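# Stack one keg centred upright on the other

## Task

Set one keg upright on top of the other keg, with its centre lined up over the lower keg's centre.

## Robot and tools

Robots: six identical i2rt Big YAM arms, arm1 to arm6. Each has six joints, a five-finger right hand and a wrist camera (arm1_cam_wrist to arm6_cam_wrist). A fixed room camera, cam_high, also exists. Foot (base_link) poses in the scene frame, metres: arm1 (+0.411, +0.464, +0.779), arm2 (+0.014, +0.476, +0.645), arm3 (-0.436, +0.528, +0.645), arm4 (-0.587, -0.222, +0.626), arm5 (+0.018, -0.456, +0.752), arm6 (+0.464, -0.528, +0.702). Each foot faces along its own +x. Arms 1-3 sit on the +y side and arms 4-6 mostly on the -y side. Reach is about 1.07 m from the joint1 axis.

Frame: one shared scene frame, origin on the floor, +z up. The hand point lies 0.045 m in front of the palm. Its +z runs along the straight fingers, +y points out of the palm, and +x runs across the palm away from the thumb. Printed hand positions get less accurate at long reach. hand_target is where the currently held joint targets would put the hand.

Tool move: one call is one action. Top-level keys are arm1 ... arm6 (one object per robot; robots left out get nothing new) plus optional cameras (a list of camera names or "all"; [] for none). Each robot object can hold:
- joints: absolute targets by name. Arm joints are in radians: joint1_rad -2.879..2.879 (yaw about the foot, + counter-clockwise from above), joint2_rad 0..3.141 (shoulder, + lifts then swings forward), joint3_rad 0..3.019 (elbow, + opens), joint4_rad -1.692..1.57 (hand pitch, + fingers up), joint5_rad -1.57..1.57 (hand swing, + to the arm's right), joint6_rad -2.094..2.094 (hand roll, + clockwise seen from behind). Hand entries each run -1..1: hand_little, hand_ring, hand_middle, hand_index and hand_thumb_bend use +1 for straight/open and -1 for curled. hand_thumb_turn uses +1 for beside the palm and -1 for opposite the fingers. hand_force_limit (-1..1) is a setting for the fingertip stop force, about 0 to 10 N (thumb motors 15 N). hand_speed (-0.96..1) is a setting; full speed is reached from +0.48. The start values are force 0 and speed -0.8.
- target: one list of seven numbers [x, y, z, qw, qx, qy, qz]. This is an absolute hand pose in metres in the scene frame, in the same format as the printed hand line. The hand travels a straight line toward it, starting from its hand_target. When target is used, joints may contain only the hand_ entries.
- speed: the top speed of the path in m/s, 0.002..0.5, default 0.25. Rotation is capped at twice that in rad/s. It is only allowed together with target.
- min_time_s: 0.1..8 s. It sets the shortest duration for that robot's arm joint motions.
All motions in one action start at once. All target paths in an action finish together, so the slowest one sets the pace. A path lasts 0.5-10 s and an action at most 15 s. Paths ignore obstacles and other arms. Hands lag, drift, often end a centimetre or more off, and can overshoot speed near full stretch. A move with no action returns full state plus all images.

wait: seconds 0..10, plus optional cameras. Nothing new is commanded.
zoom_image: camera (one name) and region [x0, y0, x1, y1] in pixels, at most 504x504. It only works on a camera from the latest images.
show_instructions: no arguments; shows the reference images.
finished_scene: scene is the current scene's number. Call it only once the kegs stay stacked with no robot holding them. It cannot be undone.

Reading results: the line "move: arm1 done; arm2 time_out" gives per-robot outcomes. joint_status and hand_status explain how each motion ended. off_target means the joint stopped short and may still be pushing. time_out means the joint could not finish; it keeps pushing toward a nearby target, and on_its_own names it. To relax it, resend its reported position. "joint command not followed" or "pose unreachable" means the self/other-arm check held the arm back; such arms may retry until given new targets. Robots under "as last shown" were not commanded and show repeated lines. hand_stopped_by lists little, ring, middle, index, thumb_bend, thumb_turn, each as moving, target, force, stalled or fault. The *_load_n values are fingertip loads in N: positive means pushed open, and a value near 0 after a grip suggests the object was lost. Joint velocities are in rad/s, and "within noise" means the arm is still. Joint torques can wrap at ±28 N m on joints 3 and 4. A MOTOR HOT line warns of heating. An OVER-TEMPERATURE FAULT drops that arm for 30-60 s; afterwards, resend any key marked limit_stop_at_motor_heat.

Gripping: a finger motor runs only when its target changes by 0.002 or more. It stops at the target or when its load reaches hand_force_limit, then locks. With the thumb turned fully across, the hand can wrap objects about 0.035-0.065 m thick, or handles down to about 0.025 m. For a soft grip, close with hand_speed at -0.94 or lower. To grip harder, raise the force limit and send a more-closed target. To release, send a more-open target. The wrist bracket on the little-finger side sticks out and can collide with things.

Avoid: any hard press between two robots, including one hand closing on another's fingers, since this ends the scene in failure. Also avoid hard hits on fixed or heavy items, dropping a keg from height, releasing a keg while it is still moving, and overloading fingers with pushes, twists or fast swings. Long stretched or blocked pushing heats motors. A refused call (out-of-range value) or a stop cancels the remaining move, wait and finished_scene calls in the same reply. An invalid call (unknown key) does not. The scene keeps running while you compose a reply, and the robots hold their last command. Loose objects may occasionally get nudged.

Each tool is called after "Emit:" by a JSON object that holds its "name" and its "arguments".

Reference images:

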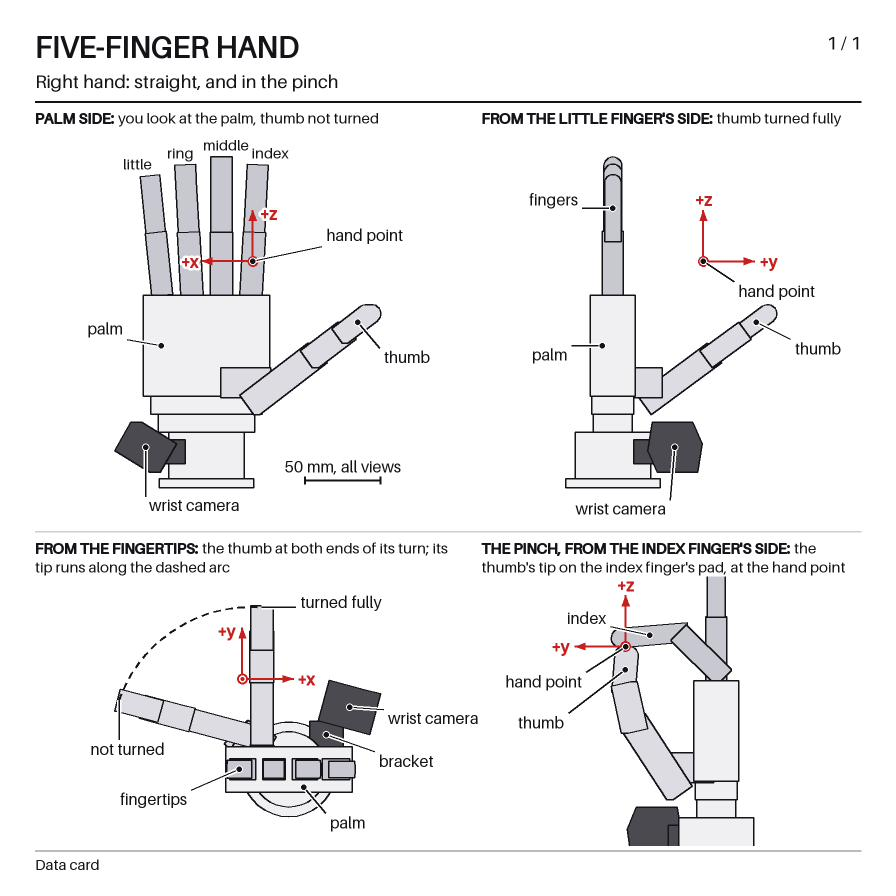

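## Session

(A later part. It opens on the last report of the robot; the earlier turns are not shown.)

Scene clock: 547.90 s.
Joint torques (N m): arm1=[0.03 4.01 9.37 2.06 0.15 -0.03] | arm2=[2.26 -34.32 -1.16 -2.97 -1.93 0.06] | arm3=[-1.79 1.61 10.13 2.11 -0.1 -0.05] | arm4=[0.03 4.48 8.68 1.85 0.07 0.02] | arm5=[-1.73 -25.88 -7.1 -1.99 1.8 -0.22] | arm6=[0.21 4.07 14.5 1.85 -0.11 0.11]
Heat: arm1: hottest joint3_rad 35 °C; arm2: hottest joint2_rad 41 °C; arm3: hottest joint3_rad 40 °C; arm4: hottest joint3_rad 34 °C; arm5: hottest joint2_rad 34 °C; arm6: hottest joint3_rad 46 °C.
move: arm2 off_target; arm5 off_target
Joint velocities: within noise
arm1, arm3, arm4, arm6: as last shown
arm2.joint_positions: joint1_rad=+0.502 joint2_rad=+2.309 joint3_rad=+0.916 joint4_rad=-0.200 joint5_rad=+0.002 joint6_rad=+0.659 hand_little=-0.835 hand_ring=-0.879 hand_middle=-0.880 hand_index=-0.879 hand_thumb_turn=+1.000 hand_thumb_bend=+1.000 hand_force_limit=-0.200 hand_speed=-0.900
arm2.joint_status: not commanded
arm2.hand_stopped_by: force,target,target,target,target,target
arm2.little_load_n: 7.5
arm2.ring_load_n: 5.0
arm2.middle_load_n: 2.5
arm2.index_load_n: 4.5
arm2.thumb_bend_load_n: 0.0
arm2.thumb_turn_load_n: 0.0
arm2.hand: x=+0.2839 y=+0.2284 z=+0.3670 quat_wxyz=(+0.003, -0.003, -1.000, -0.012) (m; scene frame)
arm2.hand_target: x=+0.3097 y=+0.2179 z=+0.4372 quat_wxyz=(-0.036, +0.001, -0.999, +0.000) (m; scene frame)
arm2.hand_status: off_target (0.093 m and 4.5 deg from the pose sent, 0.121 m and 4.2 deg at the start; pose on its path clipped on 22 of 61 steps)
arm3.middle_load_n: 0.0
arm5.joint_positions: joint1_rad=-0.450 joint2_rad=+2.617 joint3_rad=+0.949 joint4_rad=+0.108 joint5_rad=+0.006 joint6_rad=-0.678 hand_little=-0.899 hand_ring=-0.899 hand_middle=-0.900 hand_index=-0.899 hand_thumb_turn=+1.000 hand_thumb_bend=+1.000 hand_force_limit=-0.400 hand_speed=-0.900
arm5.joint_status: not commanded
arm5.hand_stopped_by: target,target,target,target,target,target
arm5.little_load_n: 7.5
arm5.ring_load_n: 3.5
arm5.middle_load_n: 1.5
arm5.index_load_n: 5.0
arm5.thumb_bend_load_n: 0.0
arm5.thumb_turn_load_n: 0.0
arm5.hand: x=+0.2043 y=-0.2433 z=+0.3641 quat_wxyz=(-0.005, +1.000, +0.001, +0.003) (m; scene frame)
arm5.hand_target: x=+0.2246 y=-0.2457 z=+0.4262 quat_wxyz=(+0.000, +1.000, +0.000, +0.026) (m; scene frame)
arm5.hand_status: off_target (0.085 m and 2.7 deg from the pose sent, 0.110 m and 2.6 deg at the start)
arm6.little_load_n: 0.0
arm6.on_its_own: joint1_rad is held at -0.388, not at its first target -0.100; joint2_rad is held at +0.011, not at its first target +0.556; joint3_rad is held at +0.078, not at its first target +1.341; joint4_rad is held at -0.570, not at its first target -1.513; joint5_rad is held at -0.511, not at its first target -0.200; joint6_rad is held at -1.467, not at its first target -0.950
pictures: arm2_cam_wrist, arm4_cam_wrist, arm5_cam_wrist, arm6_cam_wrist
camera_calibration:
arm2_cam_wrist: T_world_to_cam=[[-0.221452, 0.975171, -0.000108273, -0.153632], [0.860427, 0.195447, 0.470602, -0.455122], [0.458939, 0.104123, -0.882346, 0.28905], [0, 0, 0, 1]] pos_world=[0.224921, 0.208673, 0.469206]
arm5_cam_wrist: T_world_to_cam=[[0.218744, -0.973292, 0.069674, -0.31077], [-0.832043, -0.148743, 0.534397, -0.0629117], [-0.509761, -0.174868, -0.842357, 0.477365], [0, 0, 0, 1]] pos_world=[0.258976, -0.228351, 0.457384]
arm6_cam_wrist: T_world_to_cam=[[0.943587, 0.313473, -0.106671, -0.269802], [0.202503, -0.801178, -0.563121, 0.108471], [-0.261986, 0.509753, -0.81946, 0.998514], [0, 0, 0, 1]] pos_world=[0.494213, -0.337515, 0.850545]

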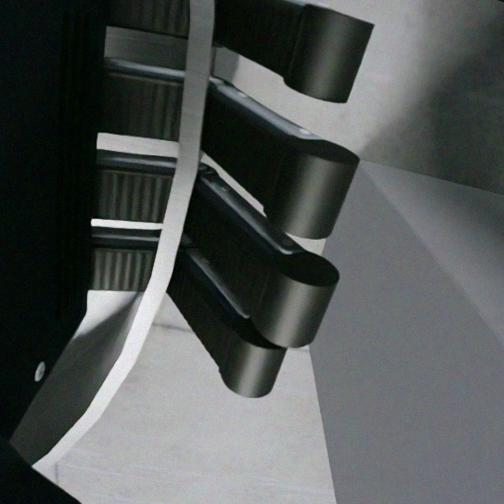

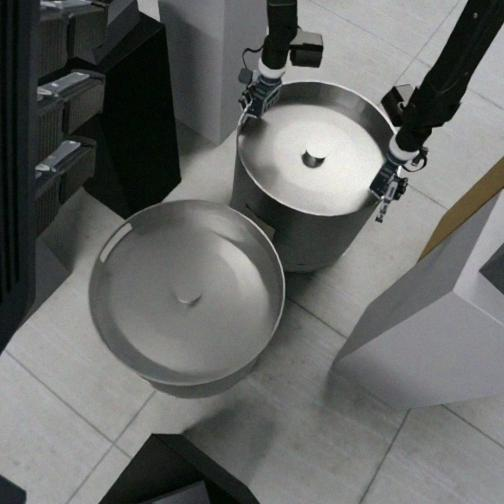

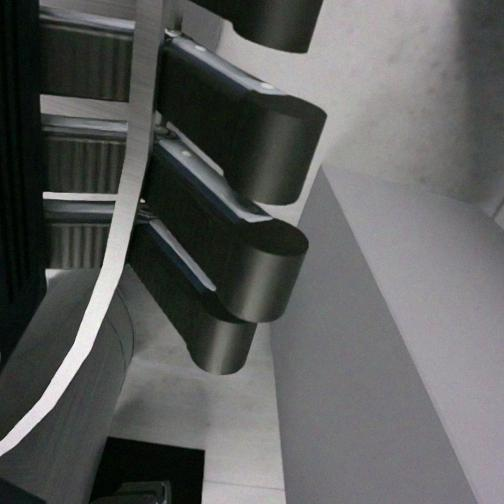

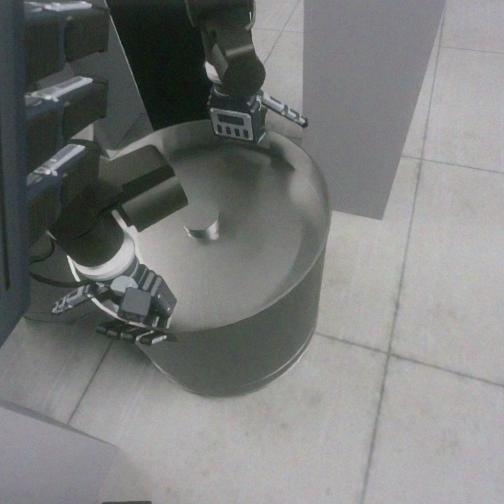

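Emit:
{"name": "move", "arguments": {"arm2": {"target": [0.312, 0.2150, 0.560, 0.035, 0, 0.9994, 0], "speed": 0.06}, "arm5": {"target": [0.230, -0.2430, 0.550, 0, 0.9997, 0, 0.026], "speed": 0.06}, "cameras": ["arm6_cam_wrist", "arm4_cam_wrist"]}}

Scene clock: 563.97 s.
Joint torques (N m): arm1=[-0.09 3.78 9.43 1.99 0.12 -0.02] | arm2=[2.43 -32.5 4.3 -3.74 -1.95 0.16] | arm3=[-1.73 1.67 10.17 2.13 -0.09 -0.04] | arm4=[-0.03 4.78 8.7 1.87 0.08 0.01] | arm5=[-1.61 -25.64 -3.43 -2.8 1.84 -0.13] | arm6=[-0.26 3.72 14.41 1.77 -0.11 0.13]
Heat: arm1: hottest joint3_rad 35 °C; arm2: hottest joint2_rad 43 °C; arm3: hottest joint3_rad 40 °C; arm4: hottest joint3_rad 34 °C; arm5: hottest joint2_rad 35 °C; arm6: hottest joint3_rad 46 °C.
move: arm2 off_target; arm5 off_target
Joint velocities: within noise
arm1, arm3, arm4, arm6: as last shown
arm2.joint_positions: joint1_rad=+0.502 joint2_rad=+2.019 joint3_rad=+0.861 joint4_rad=-0.447 joint5_rad=+0.002 joint6_rad=+0.652 hand_little=-0.835 hand_ring=-0.879 hand_middle=-0.880 hand_index=-0.879 hand_thumb_turn=+1.000 hand_thumb_bend=+1.000 hand_force_limit=-0.200 hand_speed=-0.900
arm2.joint_status: not commanded
arm2.hand_stopped_by: force,target,target,target,target,target
arm2.little_load_n: 7.5
arm2.ring_load_n: 5.5
arm2.middle_load_n: 2.5
arm2.index_load_n: 4.0
arm2.thumb_bend_load_n: 0.0
arm2.thumb_turn_load_n: 0.0
arm2.hand: x=+0.2841 y=+0.2258 z=+0.4710 quat_wxyz=(+0.006, +0.001, -1.000, -0.016) (m; scene frame)
arm2.hand_target: x=+0.3101 y=+0.2173 z=+0.5432 quat_wxyz=(-0.036, +0.001, -0.999, +0.000) (m; scene frame)
arm2.hand_status: off_target (0.094 m and 5.1 deg from the pose sent, 0.195 m and 4.5 deg at the start; pose on its path clipped on 67 of 99 steps)
arm5.joint_positions: joint1_rad=-0.450 joint2_rad=+2.294 joint3_rad=+0.802 joint4_rad=-0.086 joint5_rad=+0.005 joint6_rad=-0.684 hand_little=-0.899 hand_ring=-0.899 hand_middle=-0.900 hand_index=-0.899 hand_thumb_turn=+1.000 hand_thumb_bend=+1.000 hand_force_limit=-0.400 hand_speed=-0.900
arm5.joint_status: not commanded
arm5.hand_stopped_by: target,target,target,target,target,target
arm5.little_load_n: 8.0
arm5.ring_load_n: 3.0
arm5.middle_load_n: 1.5
arm5.index_load_n: 6.0
arm5.thumb_bend_load_n: 0.0
arm5.thumb_turn_load_n: 0.0
arm5.hand: x=+0.2064 y=-0.2424 z=+0.4726 quat_wxyz=(+0.002, +1.000, +0.005, -0.003) (m; scene frame)
arm5.hand_target: x=+0.2253 y=-0.2452 z=+0.5307 quat_wxyz=(+0.000, +1.000, -0.001, +0.026) (m; scene frame)
arm5.hand_status: off_target (0.081 m and 3.4 deg from the pose sent, 0.188 m and 2.7 deg at the start; pose on its path clipped on 39 of 99 steps)
arm6.thumb_turn_load_n: -0.5
arm6.on_its_own: joint1_rad is held at -0.388, not at its first target -0.100; joint2_rad is held at +0.011, not at its first target +0.556; joint3_rad is held at +0.078, not at its first target +1.341; joint4_rad is held at -0.570, not at its first target -1.513; joint5_rad is held at -0.511, not at its first target -0.200; joint6_rad is held at -1.467, not at its first target -0.950
pictures: arm4_cam_wrist, arm6_cam_wrist
camera_calibration:
arm6_cam_wrist: T_world_to_cam=[[0.943587, 0.313473, -0.106671, -0.269802], [0.202503, -0.801178, -0.563121, 0.108471], [-0.261986, 0.509753, -0.81946, 0.998514], [0, 0, 0, 1]] pos_world=[0.494213, -0.337515, 0.850545]

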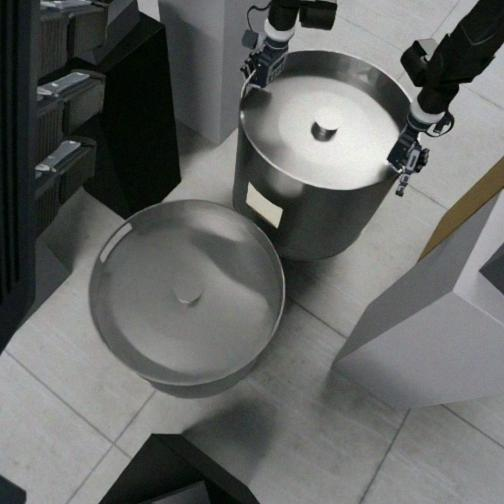

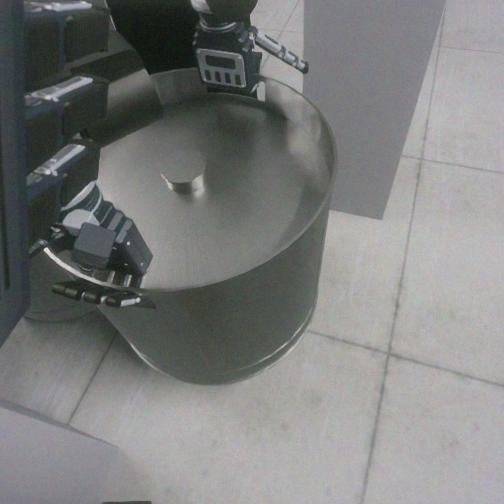

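Emit:
{"name": "move", "arguments": {"arm6": {"joints": {"joint1_rad": -0.4, "joint2_rad": 0.557, "joint3_rad": 1.325, "joint4_rad": -1.516, "joint5_rad": -0.2, "joint6_rad": -0.95}, "min_time_s": 3}, "arm2": {"target": [0.312, 0.2150, 0.660, 0.035, 0, 0.9994, 0], "speed": 0.06}, "arm5": {"target": [0.230, -0.2430, 0.645, 0, 0.9997, 0, 0.026], "speed": 0.06}, "cameras": ["arm6_cam_wrist", "arm4_cam_wrist"]}}

Scene clock: 580.70 s.
Joint torques (N m): arm1=[-0.03 3.72 9.42 2 0.14 -0.03] | arm2=[2.67 -30.21 9.66 -4.59 -2.21 0.18] | arm3=[-1.73 1.55 10.17 2.06 -0.09 -0.04] | arm4=[0.15 4.66 8.68 1.89 0.06 0.02] | arm5=[-1.44 -24.18 1.01 -4.03 2.11 -0.11] | arm6=[-0.85 4.19 12.14 1.63 0.01 0.1]
Heat: arm1: hottest joint3_rad 35 °C; arm2: hottest joint2_rad 43 °C; arm3: hottest joint3_rad 40 °C; arm4: hottest joint3_rad 34 °C; arm5: hottest joint2_rad 37 °C; arm6: hottest joint3_rad 46 °C.
move: arm2 off_target; arm5 off_target; arm6 done
Joint velocities: within noise
arm1.joint_positions: joint1_rad=+0.350 joint2_rad=+0.567 joint3_rad=+1.375 joint4_rad=-1.336 joint5_rad=+0.100 joint6_rad=-1.400 hand_little=+1.000 hand_ring=+1.000 hand_middle=+1.000 hand_index=+1.000 hand_thumb_turn=+1.000 hand_thumb_bend=+1.000 hand_force_limit=+0.000 hand_speed=-0.800
arm1.joint_status: not commanded
arm1.hand_stopped_by: target,target,target,target,target,target
arm1.little_load_n: 0.0
arm1.ring_load_n: -0.5
arm1.middle_load_n: 0.0
arm1.index_load_n: 0.0
arm1.thumb_bend_load_n: 0.0
arm1.thumb_turn_load_n: 0.0
arm1.hand: x=+0.3921 y=+0.2451 z=+1.2797 quat_wxyz=(+0.307, +0.620, -0.603, +0.396) (m; scene frame)
arm1.hand_target: x=+0.3916 y=+0.2472 z=+1.2883 quat_wxyz=(+0.311, +0.616, -0.600, +0.404) (m; scene frame)
arm1.hand_status: not commanded
arm2.joint_positions: joint1_rad=+0.493 joint2_rad=+1.805 joint3_rad=+0.859 joint4_rad=-0.662 joint5_rad=+0.008 joint6_rad=+0.644 hand_little=-0.835 hand_ring=-0.879 hand_middle=-0.880 hand_index=-0.879 hand_thumb_turn=+1.000 hand_thumb_bend=+1.000 hand_force_limit=-0.200 hand_speed=-0.900
arm2.joint_status: not commanded
arm2.hand_stopped_by: force,target,target,target,target,target
arm2.little_load_n: 7.0
arm2.ring_load_n: 5.0
arm2.middle_load_n: 2.0
arm2.index_load_n: 4.0
arm2.thumb_bend_load_n: -0.5
arm2.thumb_turn_load_n: 0.0
arm2.hand: x=+0.2779 y=+0.2245 z=+0.5512 quat_wxyz=(+0.010, +0.000, -1.000, -0.017) (m; scene frame)
arm2.hand_target: x=+0.3055 y=+0.2183 z=+0.6297 quat_wxyz=(-0.037, +0.001, -0.999, +0.001) (m; scene frame)
arm2.hand_status: off_target (0.114 m and 5.5 deg from the pose sent, 0.191 m and 5.1 deg at the start; pose on its path clipped on 97 of 109 steps)
arm3.joint_positions: joint1_rad=+0.150 joint2_rad=+0.607 joint3_rad=+1.465 joint4_rad=-1.236 joint5_rad=+0.200 joint6_rad=-0.950 hand_little=+1.000 hand_ring=+1.000 hand_middle=+1.000 hand_index=+1.000 hand_thumb_turn=+1.000 hand_thumb_bend=+1.000 hand_force_limit=+0.000 hand_speed=-0.800
arm3.joint_status: not commanded
arm3.hand_stopped_by: target,target,target,target,target,target
arm3.little_load_n: 0.0
arm3.ring_load_n: 0.0
arm3.middle_load_n: 0.0
arm3.index_load_n: 0.0
arm3.thumb_bend_load_n: 0.0
arm3.thumb_turn_load_n: 0.0
arm3.hand: x=-0.5114 y=+0.3085 z=+1.1831 quat_wxyz=(+0.328, +0.322, -0.762, +0.456) (m; scene frame)
arm3.hand_target: x=-0.5115 y=+0.3110 z=+1.1926 quat_wxyz=(+0.331, +0.318, -0.757, +0.465) (m; scene frame)
arm3.hand_status: not commanded
arm4.joint_positions: joint1_rad=-0.400 joint2_rad=+0.547 joint3_rad=+1.325 joint4_rad=-1.416 joint5_rad=-0.050 joint6_rad=-1.450 hand_little=+1.000 hand_ring=+1.000 hand_middle=+1.000 hand_index=+1.000 hand_thumb_turn=+1.000 hand_thumb_bend=+1.000 hand_force_limit=+0.000 hand_speed=-0.800
arm4.joint_status: not commanded
arm4.hand_stopped_by: target,target,target,target,target,target
arm4.little_load_n: 0.0
arm4.ring_load_n: 0.0
arm4.middle_load_n: 0.0
arm4.index_load_n: 0.0
arm4.thumb_bend_load_n: 0.0
arm4.thumb_turn_load_n: 0.0
arm4.hand: x=-0.3904 y=-0.1555 z=+1.0879 quat_wxyz=(-0.169, +0.870, +0.202, +0.416) (m; scene frame)
arm4.hand_target: x=-0.3904 y=-0.1556 z=+1.1005 quat_wxyz=(-0.173, +0.864, +0.201, +0.429) (m; scene frame)
arm4.hand_status: not commanded
arm5.joint_positions: joint1_rad=-0.447 joint2_rad=+2.005 joint3_rad=+0.735 joint4_rad=-0.315 joint5_rad=-0.002 joint6_rad=-0.684 hand_little=-0.899 hand_ring=-0.899 hand_middle=-0.900 hand_index=-0.899 hand_thumb_turn=+1.000 hand_thumb_bend=+1.000 hand_force_limit=-0.400 hand_speed=-0.900
arm5.joint_status: not commanded
arm5.hand_stopped_by: target,target,target,target,target,target
arm5.little_load_n: 7.5
arm5.ring_load_n: 2.5
arm5.middle_load_n: 1.5
arm5.index_load_n: 7.5
arm5.thumb_bend_load_n: 0.0
arm5.thumb_turn_load_n: 0.0
arm5.hand: x=+0.2059 y=-0.2407 z=+0.5651 quat_wxyz=(+0.003, +1.000, +0.006, -0.008) (m; scene frame)
arm5.hand_target: x=+0.2260 y=-0.2439 z=+0.6241 quat_wxyz=(+0.000, +1.000, -0.001, +0.026) (m; scene frame)
arm5.hand_status: off_target (0.083 m and 4.0 deg from the pose sent, 0.174 m and 3.4 deg at the start; pose on its path clipped on 11 of 109 steps)
arm6.joint_positions: joint1_rad=-0.403 joint2_rad=+0.544 joint3_rad=+1.287 joint4_rad=-1.504 joint5_rad=-0.203 joint6_rad=-0.964 hand_little=+1.000 hand_ring=+1.000 hand_middle=+1.000 hand_index=+1.000 hand_thumb_turn=+1.000 hand_thumb_bend=+1.000 hand_force_limit=+0.000 hand_speed=-0.800
arm6.joint_status: all done
arm6.hand_stopped_by: target,target,target,target,target,target
arm6.little_load_n: 0.0
arm6.ring_load_n: 0.0
arm6.middle_load_n: 0.0
arm6.index_load_n: 0.0
arm6.thumb_bend_load_n: 0.0
arm6.thumb_turn_load_n: 0.0
arm6.hand: x=+0.4880 y=-0.3640 z=+1.1167 quat_wxyz=(-0.385, +0.827, +0.387, +0.132) (m; scene frame)
arm6.hand_target: x=+0.4873 y=-0.3648 z=+1.1293 quat_wxyz=(-0.391, +0.827, +0.381, +0.133) (m; scene frame)
arm6.hand_status: not commanded
pictures: arm4_cam_wrist, arm6_cam_wrist
camera_calibration:
arm6_cam_wrist: T_world_to_cam=[[0.879543, -0.287986, -0.378772, -0.114145], [-0.38343, -0.900346, -0.205811, 0.0933198], [-0.281755, 0.326252, -0.902316, 1.38092], [0, 0, 0, 1]] pos_world=[0.525259, -0.39938, 1.222]

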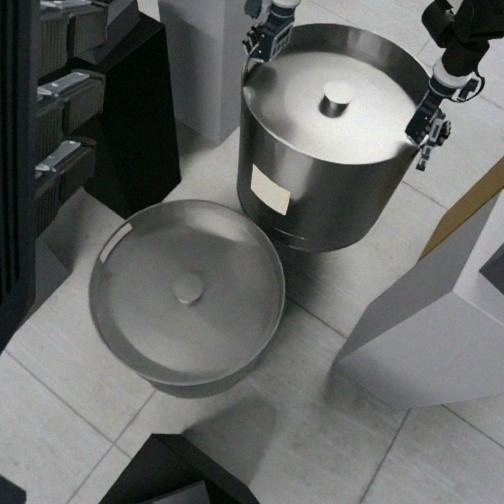

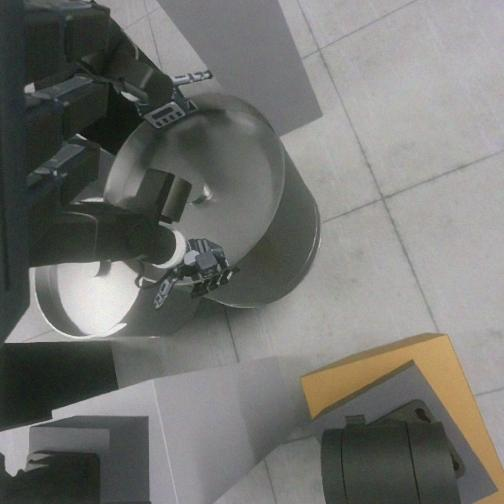

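Emit:
{"name": "move", "arguments": {"arm2": {"joints": {"joint2_rad": 1.62}, "min_time_s": 1.5}}}

Scene clock: 600.80 s.
Joint torques (N m): arm1=[0.21 3.78 9.37 1.99 0.14 -0.02] | arm2=[2.67 -30.56 9.74 -4.37 -2.21 0.18] | arm3=[-1.73 1.32 10.19 2.06 -0.09 -0.05] | arm4=[-0.03 4.72 8.64 1.92 0.06 0.02] | arm5=[-1.67 -24.41 1.02 -3.99 2.13 -0.11] | arm6=[-0.5 4.07 12.23 1.63 -0.05 0.11]
Heat: arm1: hottest joint3_rad 35 °C; arm2: hottest joint2_rad 43 °C; arm3: hottest joint3_rad 40 °C; arm4: hottest joint3_rad 34 °C; arm5: hottest joint2_rad 37 °C; arm6: hottest joint3_rad 45 °C.
move: arm2 time_out
Joint velocities: within noise
arm1, arm3, arm4, arm5, arm6: as last shown
arm1.ring_load_n: 0.0
arm2.joint_positions: joint1_rad=+0.493 joint2_rad=+1.796 joint3_rad=+0.859 joint4_rad=-0.668 joint5_rad=+0.008 joint6_rad=+0.644 hand_little=-0.835 hand_ring=-0.879 hand_middle=-0.880 hand_index=-0.879 hand_thumb_turn=+1.000 hand_thumb_bend=+1.000 hand_force_limit=-0.200 hand_speed=-0.900
arm2.joint_status: joint2_rad time_out (moved -0.009 of -0.185)
arm2.hand_stopped_by: force,target,target,target,target,target
arm2.little_load_n: 7.0
arm2.ring_load_n: 4.5
arm2.middle_load_n: 2.0
arm2.index_load_n: 4.5
arm2.thumb_bend_load_n: 0.0
arm2.thumb_turn_load_n: 0.0
arm2.on_its_own: joint2_rad reads +1.796 and still pushes toward +1.620 since a time_out; joint4_rad reads -0.668 and still pushes toward -0.797 since a time_out; joint5_rad reads +0.008 and still pushes toward -0.045 since a time_out
arm2.hand: x=+0.2782 y=+0.2241 z=+0.5545 quat_wxyz=(+0.009, +0.000, -1.000, -0.015) (m; scene frame)
arm2.hand_target: x=+0.3066 y=+0.2168 z=+0.6343 quat_wxyz=(-0.041, +0.001, -0.999, +0.006) (m; scene frame)
arm2.hand_status: not commanded
arm3.middle_load_n: 0.5
arm4.ring_load_n: 0.5
arm5.joint_positions: joint1_rad=-0.447 joint2_rad=+2.004 joint3_rad=+0.735 joint4_rad=-0.317 joint5_rad=-0.002 joint6_rad=-0.684 hand_little=-0.899 hand_ring=-0.899 hand_middle=-0.900 hand_index=-0.899 hand_thumb_turn=+1.000 hand_thumb_bend=+1.000 hand_force_limit=-0.400 hand_speed=-0.900
arm5.little_load_n: 7.0
arm5.middle_load_n: 1.0
arm5.index_load_n: 8.0
arm5.hand: x=+0.2058 y=-0.2408 z=+0.5655 quat_wxyz=(+0.003, +1.000, +0.006, -0.008) (m; scene frame)
arm5.hand_target: x=+0.2259 y=-0.2439 z=+0.6241 quat_wxyz=(+0.000, +1.000, -0.001, +0.026) (m; scene frame)
arm6.joint_positions: joint1_rad=-0.403 joint2_rad=+0.544 joint3_rad=+1.287 joint4_rad=-1.504 joint5_rad=-0.203 joint6_rad=-0.963 hand_little=+1.000 hand_ring=+1.000 hand_middle=+1.000 hand_index=+1.000 hand_thumb_turn=+1.000 hand_thumb_bend=+1.000 hand_force_limit=+0.000 hand_speed=-0.800
pictures: none

Emit:
{"name": "move", "arguments": {"arm2": {"joints": {"joint2_rad": 1.421, "joint3_rad": 0.955, "joint4_rad": -1.051}, "min_time_s": 2.5}, "arm5": {"target": [0.230, -0.2430, 0.728, 0, 0.9997, 0, 0.026], "speed": 0.05}, "cameras": ["arm6_cam_wrist", "arm4_cam_wrist"]}}

Scene clock: 662.23 s.
Joint torques (N m): arm1=[-0.03 3.9 9.44 2.03 0.14 -0.04] | arm2=[2.96 -28.16 14.48 -5.55 -2.6 0.3] | arm3=[-1.67 1.55 10.19 2.04 -0.09 -0.02] | arm4=[-0.09 4.37 8.62 1.92 0.06 0.02] | arm5=[-2.55 -22.89 5.41 -5.29 2.58 -0.11] | arm6=[-0.38 3.9 12.01 1.57 -0.03 0.12]
Heat: arm1: hottest joint3_rad 35 °C; arm2: hottest joint5_rad 43 °C; arm3: hottest joint3_rad 41 °C; arm4: hottest joint3_rad 34 °C; arm5: hottest joint2_rad 37 °C; arm6: hottest joint3_rad 43 °C.
move: arm2 time_out; arm5 off_target
Joint velocities: within noise
arm1, arm3, arm4, arm6: as last shown
arm2.joint_positions: joint1_rad=+0.488 joint2_rad=+1.588 joint3_rad=+0.871 joint4_rad=-0.888 joint5_rad=+0.018 joint6_rad=+0.633 hand_little=-0.835 hand_ring=-0.879 hand_middle=-0.880 hand_index=-0.879 hand_thumb_turn=+1.000 hand_thumb_bend=+1.000 hand_force_limit=-0.200 hand_speed=-0.900
arm2.joint_status: joint2_rad time_out (moved -0.208 of -0.375); joint4_rad time_out (moved -0.220 of -0.383); the others done
arm2.hand_stopped_by: force,target,target,target,target,target
arm2.little_load_n: 8.5
arm2.ring_load_n: 4.0
arm2.middle_load_n: 1.5
arm2.index_load_n: 4.5
arm2.thumb_bend_load_n: 0.0
arm2.thumb_turn_load_n: 0.0
arm2.on_its_own: joint2_rad reads +1.588 and still pushes toward +1.421 since a time_out; joint4_rad reads -0.888 and still pushes toward -1.051 since a time_out; joint5_rad reads +0.018 and still pushes toward -0.045 since a time_out
arm2.hand: x=+0.2656 y=+0.2328 z=+0.6345 quat_wxyz=(+0.012, +0.004, -1.000, -0.012) (m; scene frame)
arm2.hand_target: x=+0.2904 y=+0.2354 z=+0.7228 quat_wxyz=(-0.039, +0.001, -0.999, +0.004) (m; scene frame)
arm2.hand_status: not commanded
arm3.middle_load_n: 0.0
arm4.ring_load_n: 0.0
arm5.joint_positions: joint1_rad=-0.428 joint2_rad=+1.779 joint3_rad=+0.732 joint4_rad=-0.534 joint5_rad=-0.012 joint6_rad=-0.678 hand_little=-0.899 hand_ring=-0.899 hand_middle=-0.900 hand_index=-0.899 hand_thumb_turn=+1.000 hand_thumb_bend=+1.000 hand_force_limit=-0.400 hand_speed=-0.900
arm5.joint_status: not commanded
arm5.hand_stopped_by: target,target,target,target,target,target
arm5.little_load_n: 7.0
arm5.ring_load_n: 2.0
arm5.middle_load_n: 1.0
arm5.index_load_n: 8.0
arm5.thumb_bend_load_n: 0.0
arm5.thumb_turn_load_n: 0.0
arm5.hand: x=+0.2017 y=-0.2342 z=+0.6401 quat_wxyz=(-0.002, +1.000, +0.012, -0.011) (m; scene frame)
arm5.hand_target: x=+0.2254 y=-0.2423 z=+0.7049 quat_wxyz=(-0.001, +1.000, -0.001, +0.027) (m; scene frame)
arm5.hand_status: off_target (0.093 m and 4.5 deg from the pose sent, 0.164 m and 4.0 deg at the start; pose on its path clipped on 22 of 151 steps)
pictures: arm4_cam_wrist, arm6_cam_wrist
camera_calibration:
arm6_cam_wrist: T_world_to_cam=[[0.879366, -0.28823, -0.378996, -0.113877], [-0.383703, -0.900274, -0.205619, 0.093259], [-0.281935, 0.326237, -0.902265, 1.38095], [0, 0, 0, 1]] pos_world=[0.52526, -0.39938, 1.222]

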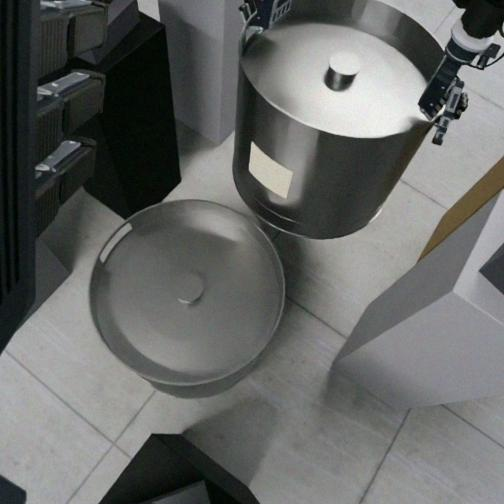

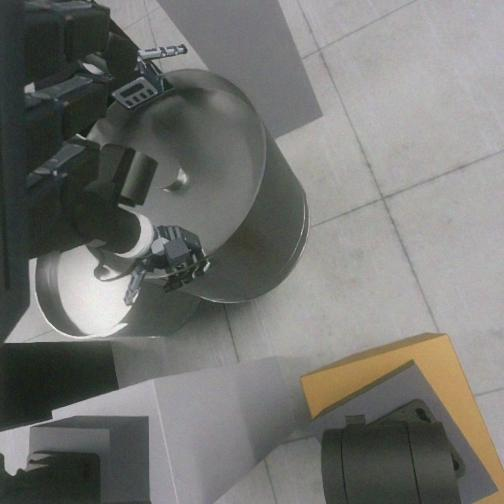

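Emit:
{"name": "move", "arguments": {"arm2": {"joints": {"joint2_rad": 1.264, "joint3_rad": 1.078, "joint4_rad": -1.316}, "min_time_s": 3}, "arm5": {"joints": {"joint2_rad": 1.394, "joint3_rad": 0.857, "joint4_rad": -0.977}, "min_time_s": 3}, "cameras": ["arm6_cam_wrist", "arm4_cam_wrist", "cam_high"]}}

Scene clock: 691.70 s.
Joint torques (N m): arm1=[0.15 4.01 9.39 1.98 0.15 -0.05] | arm2=[3.31 -28.04 18.32 -6.43 -2.83 0.35] | arm3=[-1.67 1.49 10.17 2.07 -0.1 -0.04] | arm4=[-0.03 4.54 8.72 1.87 0.06 0.01] | arm5=[-3.14 -22.3 10.39 -6.23 2.83 -0.12] | arm6=[-0.67 4.31 12.16 1.62 -0.03 0.12]
Heat: arm1: hottest joint3_rad 35 °C; arm2: hottest joint5_rad 49 °C; arm3: hottest joint3_rad 41 °C; arm4: hottest joint3_rad 34 °C; arm5: hottest joint5_rad 39 °C; arm6: hottest joint3_rad 43 °C.
move: arm2 time_out; arm5 time_out
Joint velocities: within noise
arm1, arm3, arm4, arm6: as last shown
arm2.joint_positions: joint1_rad=+0.483 joint2_rad=+1.440 joint3_rad=+0.958 joint4_rad=-1.128 joint5_rad=+0.024 joint6_rad=+0.627 hand_little=-0.835 hand_ring=-0.879 hand_middle=-0.880 hand_index=-0.879 hand_thumb_turn=+1.000 hand_thumb_bend=+1.000 hand_force_limit=-0.200 hand_speed=-0.900
arm2.joint_status: joint2_rad time_out (moved -0.148 of -0.324); joint3_rad time_out (moved +0.087 of +0.207); joint4_rad time_out (moved -0.239 of -0.428)
arm2.hand_stopped_by: force,target,target,target,target,target
arm2.little_load_n: 8.5
arm2.ring_load_n: 3.5
arm2.middle_load_n: 1.0
arm2.index_load_n: 4.5
arm2.thumb_bend_load_n: 0.0
arm2.thumb_turn_load_n: 0.0
arm2.on_its_own: joint2_rad reads +1.440 and still pushes toward +1.264 since a time_out; joint3_rad reads +0.958 and still pushes toward +1.071 since a time_out; joint4_rad reads -1.128 and still pushes toward -1.316 since a time_out; joint5_rad reads +0.024 and still pushes toward -0.045 since a time_out; joint6_rad reads +0.627 and still pushes toward +0.664 since a time_out
arm2.hand: x=+0.2580 y=+0.2362 z=+0.7152 quat_wxyz=(+0.016, +0.004, -1.000, -0.012) (m; scene frame)
arm2.hand_target: x=+0.2744 y=+0.2540 z=+0.8180 quat_wxyz=(-0.042, +0.001, -0.999, +0.007) (m; scene frame)
arm2.hand_status: not commanded
arm5.joint_positions: joint1_rad=-0.420 joint2_rad=+1.582 joint3_rad=+0.784 joint4_rad=-0.789 joint5_rad=-0.019 joint6_rad=-0.677 hand_little=-0.899 hand_ring=-0.899 hand_middle=-0.900 hand_index=-0.899 hand_thumb_turn=+1.000 hand_thumb_bend=+1.000 hand_force_limit=-0.400 hand_speed=-0.900
arm5.joint_status: joint2_rad time_out (moved -0.197 of -0.385); joint4_rad time_out (moved -0.255 of -0.443); the others done
arm5.hand_stopped_by: target,target,target,target,target,target
arm5.little_load_n: 7.0
arm5.ring_load_n: 2.0
arm5.middle_load_n: 1.0
arm5.index_load_n: 8.5
arm5.thumb_bend_load_n: 0.0
arm5.thumb_turn_load_n: 0.0
arm5.on_its_own: joint2_rad reads +1.582 and still pushes toward +1.394 since a time_out; joint4_rad reads -0.789 and still pushes toward -0.977 since a time_out; joint5_rad reads -0.019 and still pushes toward +0.048 since a time_out
arm5.hand: x=+0.2002 y=-0.2311 z=+0.7193 quat_wxyz=(-0.001, +1.000, +0.016, -0.015) (m; scene frame)
arm5.hand_target: x=+0.2274 y=-0.2411 z=+0.8008 quat_wxyz=(-0.009, +0.999, -0.001, +0.033) (m; scene frame)
arm5.hand_status: not commanded
pictures: arm4_cam_wrist, arm6_cam_wrist, cam_high
camera_calibration:
arm6_cam_wrist: T_world_to_cam=[[0.879366, -0.28823, -0.378996, -0.113877], [-0.383703, -0.900274, -0.205619, 0.093259], [-0.281935, 0.326237, -0.902265, 1.38095], [0, 0, 0, 1]] pos_world=[0.52526, -0.39938, 1.222]

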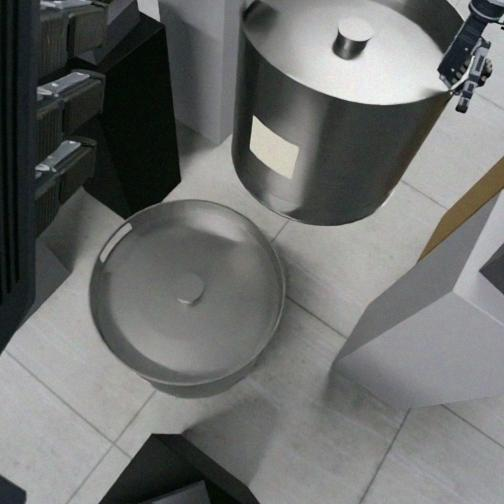

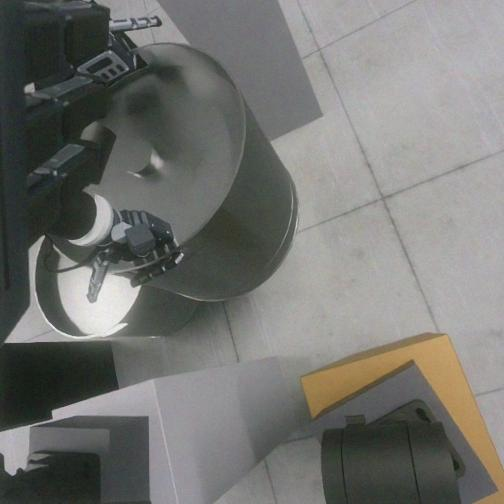

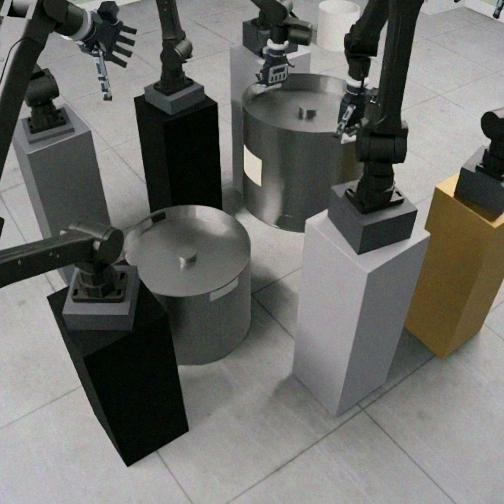

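Emit:
{"name": "move", "arguments": {"arm2": {"joints": {"joint1_rad": 0.235, "joint2_rad": 1.142, "joint3_rad": 0.993, "joint4_rad": -1.36, "joint5_rad": -0.01, "joint6_rad": 0.375}, "min_time_s": 3}, "arm5": {"joints": {"joint1_rad": -0.178, "joint2_rad": 1.236, "joint3_rad": 0.747, "joint4_rad": -1.03, "joint5_rad": 0.015, "joint6_rad": -0.403}, "min_time_s": 3}, "cameras": ["cam_high", "arm4_cam_wrist"]}}

Scene clock: 766.27 s.
Joint torques (N m): arm1=[0.03 3.72 9.42 2.04 0.15 -0.03] | arm2=[1.26 -25.41 15.54 -4.85 -1.28 -0.05] | arm3=[-1.79 1.67 10.18 2.1 -0.1 -0.04] | arm4=[0.03 4.66 8.72 1.89 0.07 0.01] | arm5=[-0.62 -18.96 9.43 -4.86 0.96 0.12] | arm6=[-0.91 4.07 11.99 1.55 -0.01 0.11]
Heat: arm1: hottest joint3_rad 35 °C; arm2: hottest joint5_rad 57 °C; arm3: hottest joint3_rad 41 °C; arm4: hottest joint3_rad 34 °C; arm5: hottest joint5_rad 43 °C; arm6: hottest joint3_rad 43 °C.
move: arm2 time_out; arm5 time_out
Joint velocities: within noise
arm1, arm3, arm4, arm6: as last shown
arm2.joint_positions: joint1_rad=+0.231 joint2_rad=+1.308 joint3_rad=+0.915 joint4_rad=-1.218 joint5_rad=+0.020 joint6_rad=+0.377 hand_little=-0.835 hand_ring=-0.879 hand_middle=-0.880 hand_index=-0.879 hand_thumb_turn=+1.000 hand_thumb_bend=+1.000 hand_force_limit=-0.200 hand_speed=-0.900
arm2.joint_status: joint2_rad time_out (moved -0.132 of -0.298); joint4_rad time_out (moved -0.091 of -0.232); joint5_rad time_out (moved -0.003 of -0.034); the others done
arm2.hand_stopped_by: force,target,target,target,target,target
arm2.little_load_n: 6.5
arm2.ring_load_n: 3.5
arm2.middle_load_n: 1.5
arm2.index_load_n: 5.5
arm2.thumb_bend_load_n: 0.0
arm2.thumb_turn_load_n: 0.0
arm2.on_its_own: joint2_rad reads +1.308 and still pushes toward +1.142 since a time_out; joint4_rad reads -1.218 and still pushes toward -1.360 since a time_out; joint5_rad reads +0.020 and still pushes toward -0.010 since a time_out
arm2.hand: x=+0.1635 y=+0.2264 z=+0.7448 quat_wxyz=(+0.012, +0.003, -1.000, -0.019) (m; scene frame)
arm2.hand_target: x=+0.1649 y=+0.2386 z=+0.8211 quat_wxyz=(-0.021, +0.006, -0.999, +0.023) (m; scene frame)
arm2.hand_status: not commanded
arm5.joint_positions: joint1_rad=-0.169 joint2_rad=+1.406 joint3_rad=+0.692 joint4_rad=-0.883 joint5_rad=-0.008 joint6_rad=-0.416 hand_little=-0.899 hand_ring=-0.899 hand_middle=-0.900 hand_index=-0.899 hand_thumb_turn=+1.000 hand_thumb_bend=+1.000 hand_force_limit=-0.400 hand_speed=-0.900
arm5.joint_status: joint2_rad time_out (moved -0.176 of -0.346); joint4_rad time_out (moved -0.094 of -0.241); the others done
arm5.hand_stopped_by: target,target,target,target,target,target
arm5.little_load_n: 6.0
arm5.ring_load_n: 2.0
arm5.middle_load_n: 1.5
arm5.index_load_n: 8.5
arm5.thumb_bend_load_n: 0.0
arm5.thumb_turn_load_n: 0.0
arm5.on_its_own: joint2_rad reads +1.406 and still pushes toward +1.236 since a time_out; joint4_rad reads -0.883 and still pushes toward -1.030 since a time_out
arm5.hand: x=+0.1056 y=-0.2325 z=+0.7510 quat_wxyz=(+0.009, +1.000, +0.011, -0.012) (m; scene frame)
arm5.hand_target: x=+0.1129 y=-0.2306 z=+0.8119 quat_wxyz=(-0.023, +1.000, +0.000, +0.014) (m; scene frame)
arm5.hand_status: not commanded
pictures: arm4_cam_wrist, cam_high

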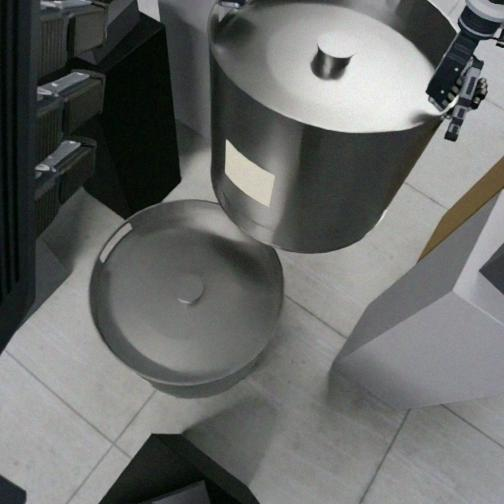

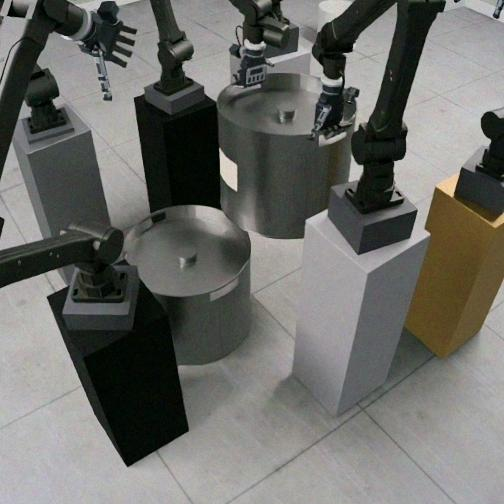

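Emit:
{"name": "move", "arguments": {"arm2": {"joints": {"joint1_rad": -0.095, "joint2_rad": 1.092, "joint3_rad": 0.924, "joint4_rad": -1.36, "joint5_rad": 0.01, "joint6_rad": 0.05}, "min_time_s": 3}, "arm5": {"joints": {"joint1_rad": 0.175, "joint2_rad": 1.181, "joint3_rad": 0.685, "joint4_rad": -1.023, "joint5_rad": 0.005, "joint6_rad": -0.065}, "min_time_s": 3}, "cameras": ["cam_high", "arm4_cam_wrist"]}}

Scene clock: 787.60 s.
Joint torques (N m): arm1=[-0.03 3.78 9.4 1.99 0.12 -0.03] | arm2=[0.26 -22.83 14.61 -4.72 -0.29 -0.09] | arm3=[-1.9 1.44 10.14 2.09 -0.09 -0.03] | arm4=[-0.03 4.66 8.65 1.87 0.06 0.01] | arm5=[0.38 -17.08 9.06 -4.56 0.06 0.14] | arm6=[-1.03 4.19 12.1 1.62 -0.05 0.11]
Heat: arm1: hottest joint3_rad 36 °C; arm2: hottest joint5_rad 49 °C; arm3: hottest joint3_rad 42 °C; arm4: hottest joint3_rad 35 °C; arm5: hottest joint2_rad 39 °C; arm6: hottest joint3_rad 43 °C.
move: arm2 time_out; arm5 time_out
Joint velocities: within noise
arm1, arm3, arm4, arm6: as last shown
arm2.joint_positions: joint1_rad=-0.085 joint2_rad=+1.242 joint3_rad=+0.857 joint4_rad=-1.222 joint5_rad=+0.016 joint6_rad=+0.057 hand_little=-0.835 hand_ring=-0.879 hand_middle=-0.880 hand_index=-0.879 hand_thumb_turn=+1.000 hand_thumb_bend=+1.000 hand_force_limit=-0.200 hand_speed=-0.900
arm2.joint_status: joint2_rad time_out (moved -0.067 of -0.216); joint4_rad time_out (moved -0.003 of -0.142); the others done
arm2.hand_stopped_by: force,target,target,target,target,target
arm2.little_load_n: 5.5
arm2.ring_load_n: 3.5
arm2.middle_load_n: 2.0
arm2.index_load_n: 6.0
arm2.thumb_bend_load_n: 0.0
arm2.thumb_turn_load_n: 0.0
arm2.on_its_own: joint2_rad reads +1.242 and still pushes toward +1.092 since a time_out; joint4_rad reads -1.222 and still pushes toward -1.360 since a time_out
arm2.hand: x=+0.0606 y=+0.2274 z=+0.7446 quat_wxyz=(+0.004, +0.005, -1.000, -0.021) (m; scene frame)
arm2.hand_target: x=+0.0575 y=+0.2395 z=+0.8068 quat_wxyz=(-0.001, +0.003, -1.000, +0.018) (m; scene frame)
arm2.hand_status: not commanded
arm3.index_load_n: -0.5
arm5.joint_positions: joint1_rad=+0.169 joint2_rad=+1.337 joint3_rad=+0.636 joint4_rad=-0.883 joint5_rad=+0.003 joint6_rad=-0.080 hand_little=-0.899 hand_ring=-0.899 hand_middle=-0.900 hand_index=-0.899 hand_thumb_turn=+1.000 hand_thumb_bend=+1.000 hand_force_limit=-0.400 hand_speed=-0.900
arm5.joint_status: joint2_rad time_out (moved -0.069 of -0.225); joint4_rad time_out (moved +0.000 of -0.140); the others done
arm5.hand_stopped_by: target,target,target,target,target,target
arm5.little_load_n: 7.5
arm5.ring_load_n: 2.0
arm5.middle_load_n: 1.0
arm5.index_load_n: 8.5
arm5.thumb_bend_load_n: 0.0
arm5.thumb_turn_load_n: 0.0
arm5.on_its_own: joint2_rad reads +1.337 and still pushes toward +1.181 since a time_out; joint4_rad reads -0.883 and still pushes toward -1.023 since a time_out
arm5.hand: x=+0.0055 y=-0.2293 z=+0.7537 quat_wxyz=(+0.005, +1.000, +0.012, -0.002) (m; scene frame)
arm5.hand_target: x=+0.0040 y=-0.2272 z=+0.8065 quat_wxyz=(-0.028, +1.000, +0.007, +0.001) (m; scene frame)
arm5.hand_status: not commanded
pictures: arm4_cam_wrist, cam_high

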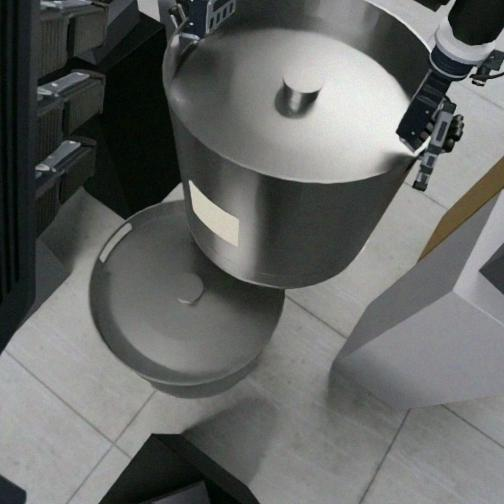

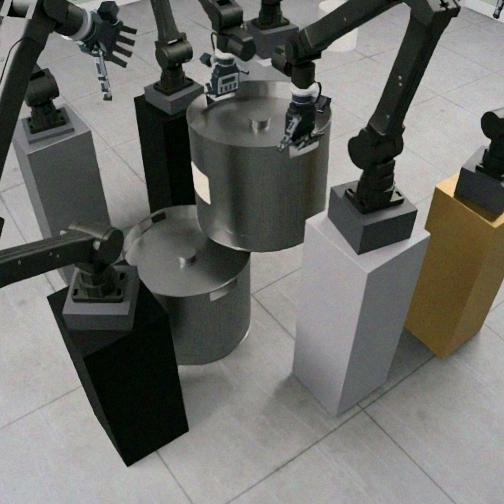

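Emit:
{"name": "move", "arguments": {"arm2": {"joints": {"joint1_rad": -0.43, "joint2_rad": 1.127, "joint3_rad": 0.949, "joint4_rad": -1.348, "joint5_rad": 0.01, "joint6_rad": -0.28}, "min_time_s": 3}, "arm5": {"joints": {"joint1_rad": 0.538, "joint2_rad": 1.223, "joint3_rad": 0.713, "joint4_rad": -1.013, "joint5_rad": 0.0, "joint6_rad": 0.295}, "min_time_s": 3}, "cameras": ["cam_high", "arm4_cam_wrist", "arm3_cam_wrist"]}}

Scene clock: 813.87 s.
Joint torques (N m): arm1=[-0.03 3.9 9.37 1.96 0.14 -0.04] | arm2=[-1.44 -19.72 16.83 -5.08 0.63 -0.3] | arm3=[-1.61 1.49 10.14 2.11 -0.09 -0.04] | arm4=[0.03 4.42 8.66 1.87 0.08 0.03] | arm5=[2.08 -14.62 11.14 -5.38 -1.52 0.31] | arm6=[-0.85 4.07 12.05 1.51 -0.04 0.14]
Heat: arm1: hottest joint3_rad 36 °C; arm2: hottest joint3_rad 43 °C; arm3: hottest joint3_rad 42 °C; arm4: hottest joint3_rad 35 °C; arm5: hottest joint2_rad 39 °C; arm6: hottest joint3_rad 43 °C.
move: arm2 time_out; arm5 time_out
Joint velocities: within noise
arm1, arm3, arm4, arm6: as last shown
arm2.joint_positions: joint1_rad=-0.398 joint2_rad=+1.242 joint3_rad=+0.857 joint4_rad=-1.198 joint5_rad=-0.007 joint6_rad=-0.252 hand_little=-0.835 hand_ring=-0.879 hand_middle=-0.880 hand_index=-0.879 hand_thumb_turn=+1.000 hand_thumb_bend=+1.000 hand_force_limit=-0.200 hand_speed=-0.900
arm2.joint_status: joint3_rad time_out (moved +0.000 of +0.092); joint4_rad time_out (moved +0.023 of -0.126); the others done
arm2.hand_stopped_by: force,target,target,target,target,target
arm2.little_load_n: 3.5
arm2.ring_load_n: 2.0
arm2.middle_load_n: 2.0
arm2.index_load_n: 8.5
arm2.thumb_bend_load_n: 0.0
arm2.thumb_turn_load_n: 0.0
arm2.on_its_own: joint3_rad reads +0.857 and still pushes toward +0.949 since a time_out; joint4_rad reads -1.198 and still pushes toward -1.348 since a time_out
arm2.hand: x=-0.0321 y=+0.2298 z=+0.7428 quat_wxyz=(-0.010, +0.003, -1.000, -0.008) (m; scene frame)
arm2.hand_target: x=-0.0438 y=+0.2387 z=+0.8055 quat_wxyz=(+0.006, +0.001, -1.000, +0.017) (m; scene frame)
arm2.hand_status: not commanded
arm3.index_load_n: 0.0
arm4.little_load_n: -0.5
arm5.joint_positions: joint1_rad=+0.507 joint2_rad=+1.344 joint3_rad=+0.636 joint4_rad=-0.848 joint5_rad=+0.036 joint6_rad=+0.263 hand_little=-0.899 hand_ring=-0.900 hand_middle=-0.900 hand_index=-0.899 hand_thumb_turn=+1.000 hand_thumb_bend=+1.000 hand_force_limit=-0.400 hand_speed=-0.900
arm5.joint_status: joint4_rad time_out (moved +0.035 of -0.130); joint5_rad time_out (moved +0.032 of -0.003); the others done
arm5.hand_stopped_by: target,target,target,target,target,target
arm5.little_load_n: 9.0
arm5.ring_load_n: 0.5
arm5.middle_load_n: 0.5
arm5.index_load_n: 9.0
arm5.thumb_bend_load_n: 0.0
arm5.thumb_turn_load_n: 0.0
arm5.on_its_own: joint4_rad reads -0.848 and still pushes toward -1.013 since a time_out; joint5_rad reads +0.036 and still pushes toward +0.000 since a time_out
arm5.hand: x=-0.0876 y=-0.2296 z=+0.7496 quat_wxyz=(-0.015, +1.000, +0.009, +0.012) (m; scene frame)
arm5.hand_target: x=-0.1045 y=-0.2292 z=+0.8065 quat_wxyz=(-0.025, +1.000, +0.009, -0.010) (m; scene frame)
arm5.hand_status: not commanded
pictures: arm3_cam_wrist, arm4_cam_wrist, cam_high

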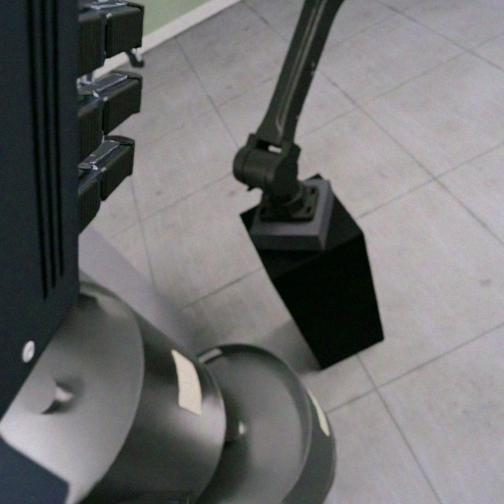

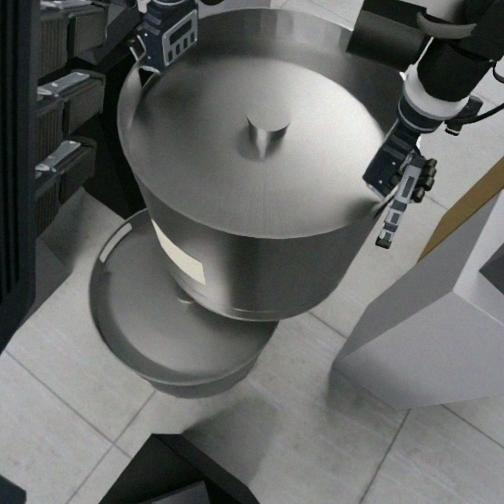

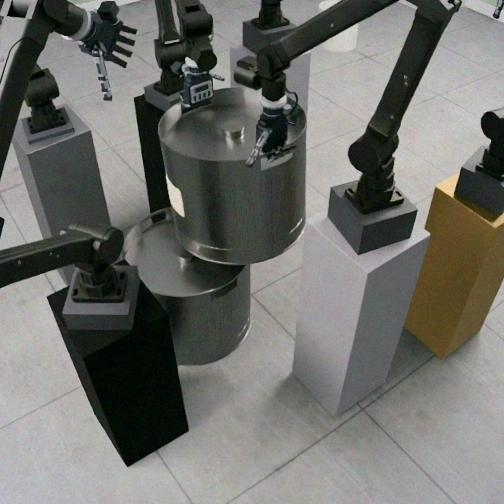

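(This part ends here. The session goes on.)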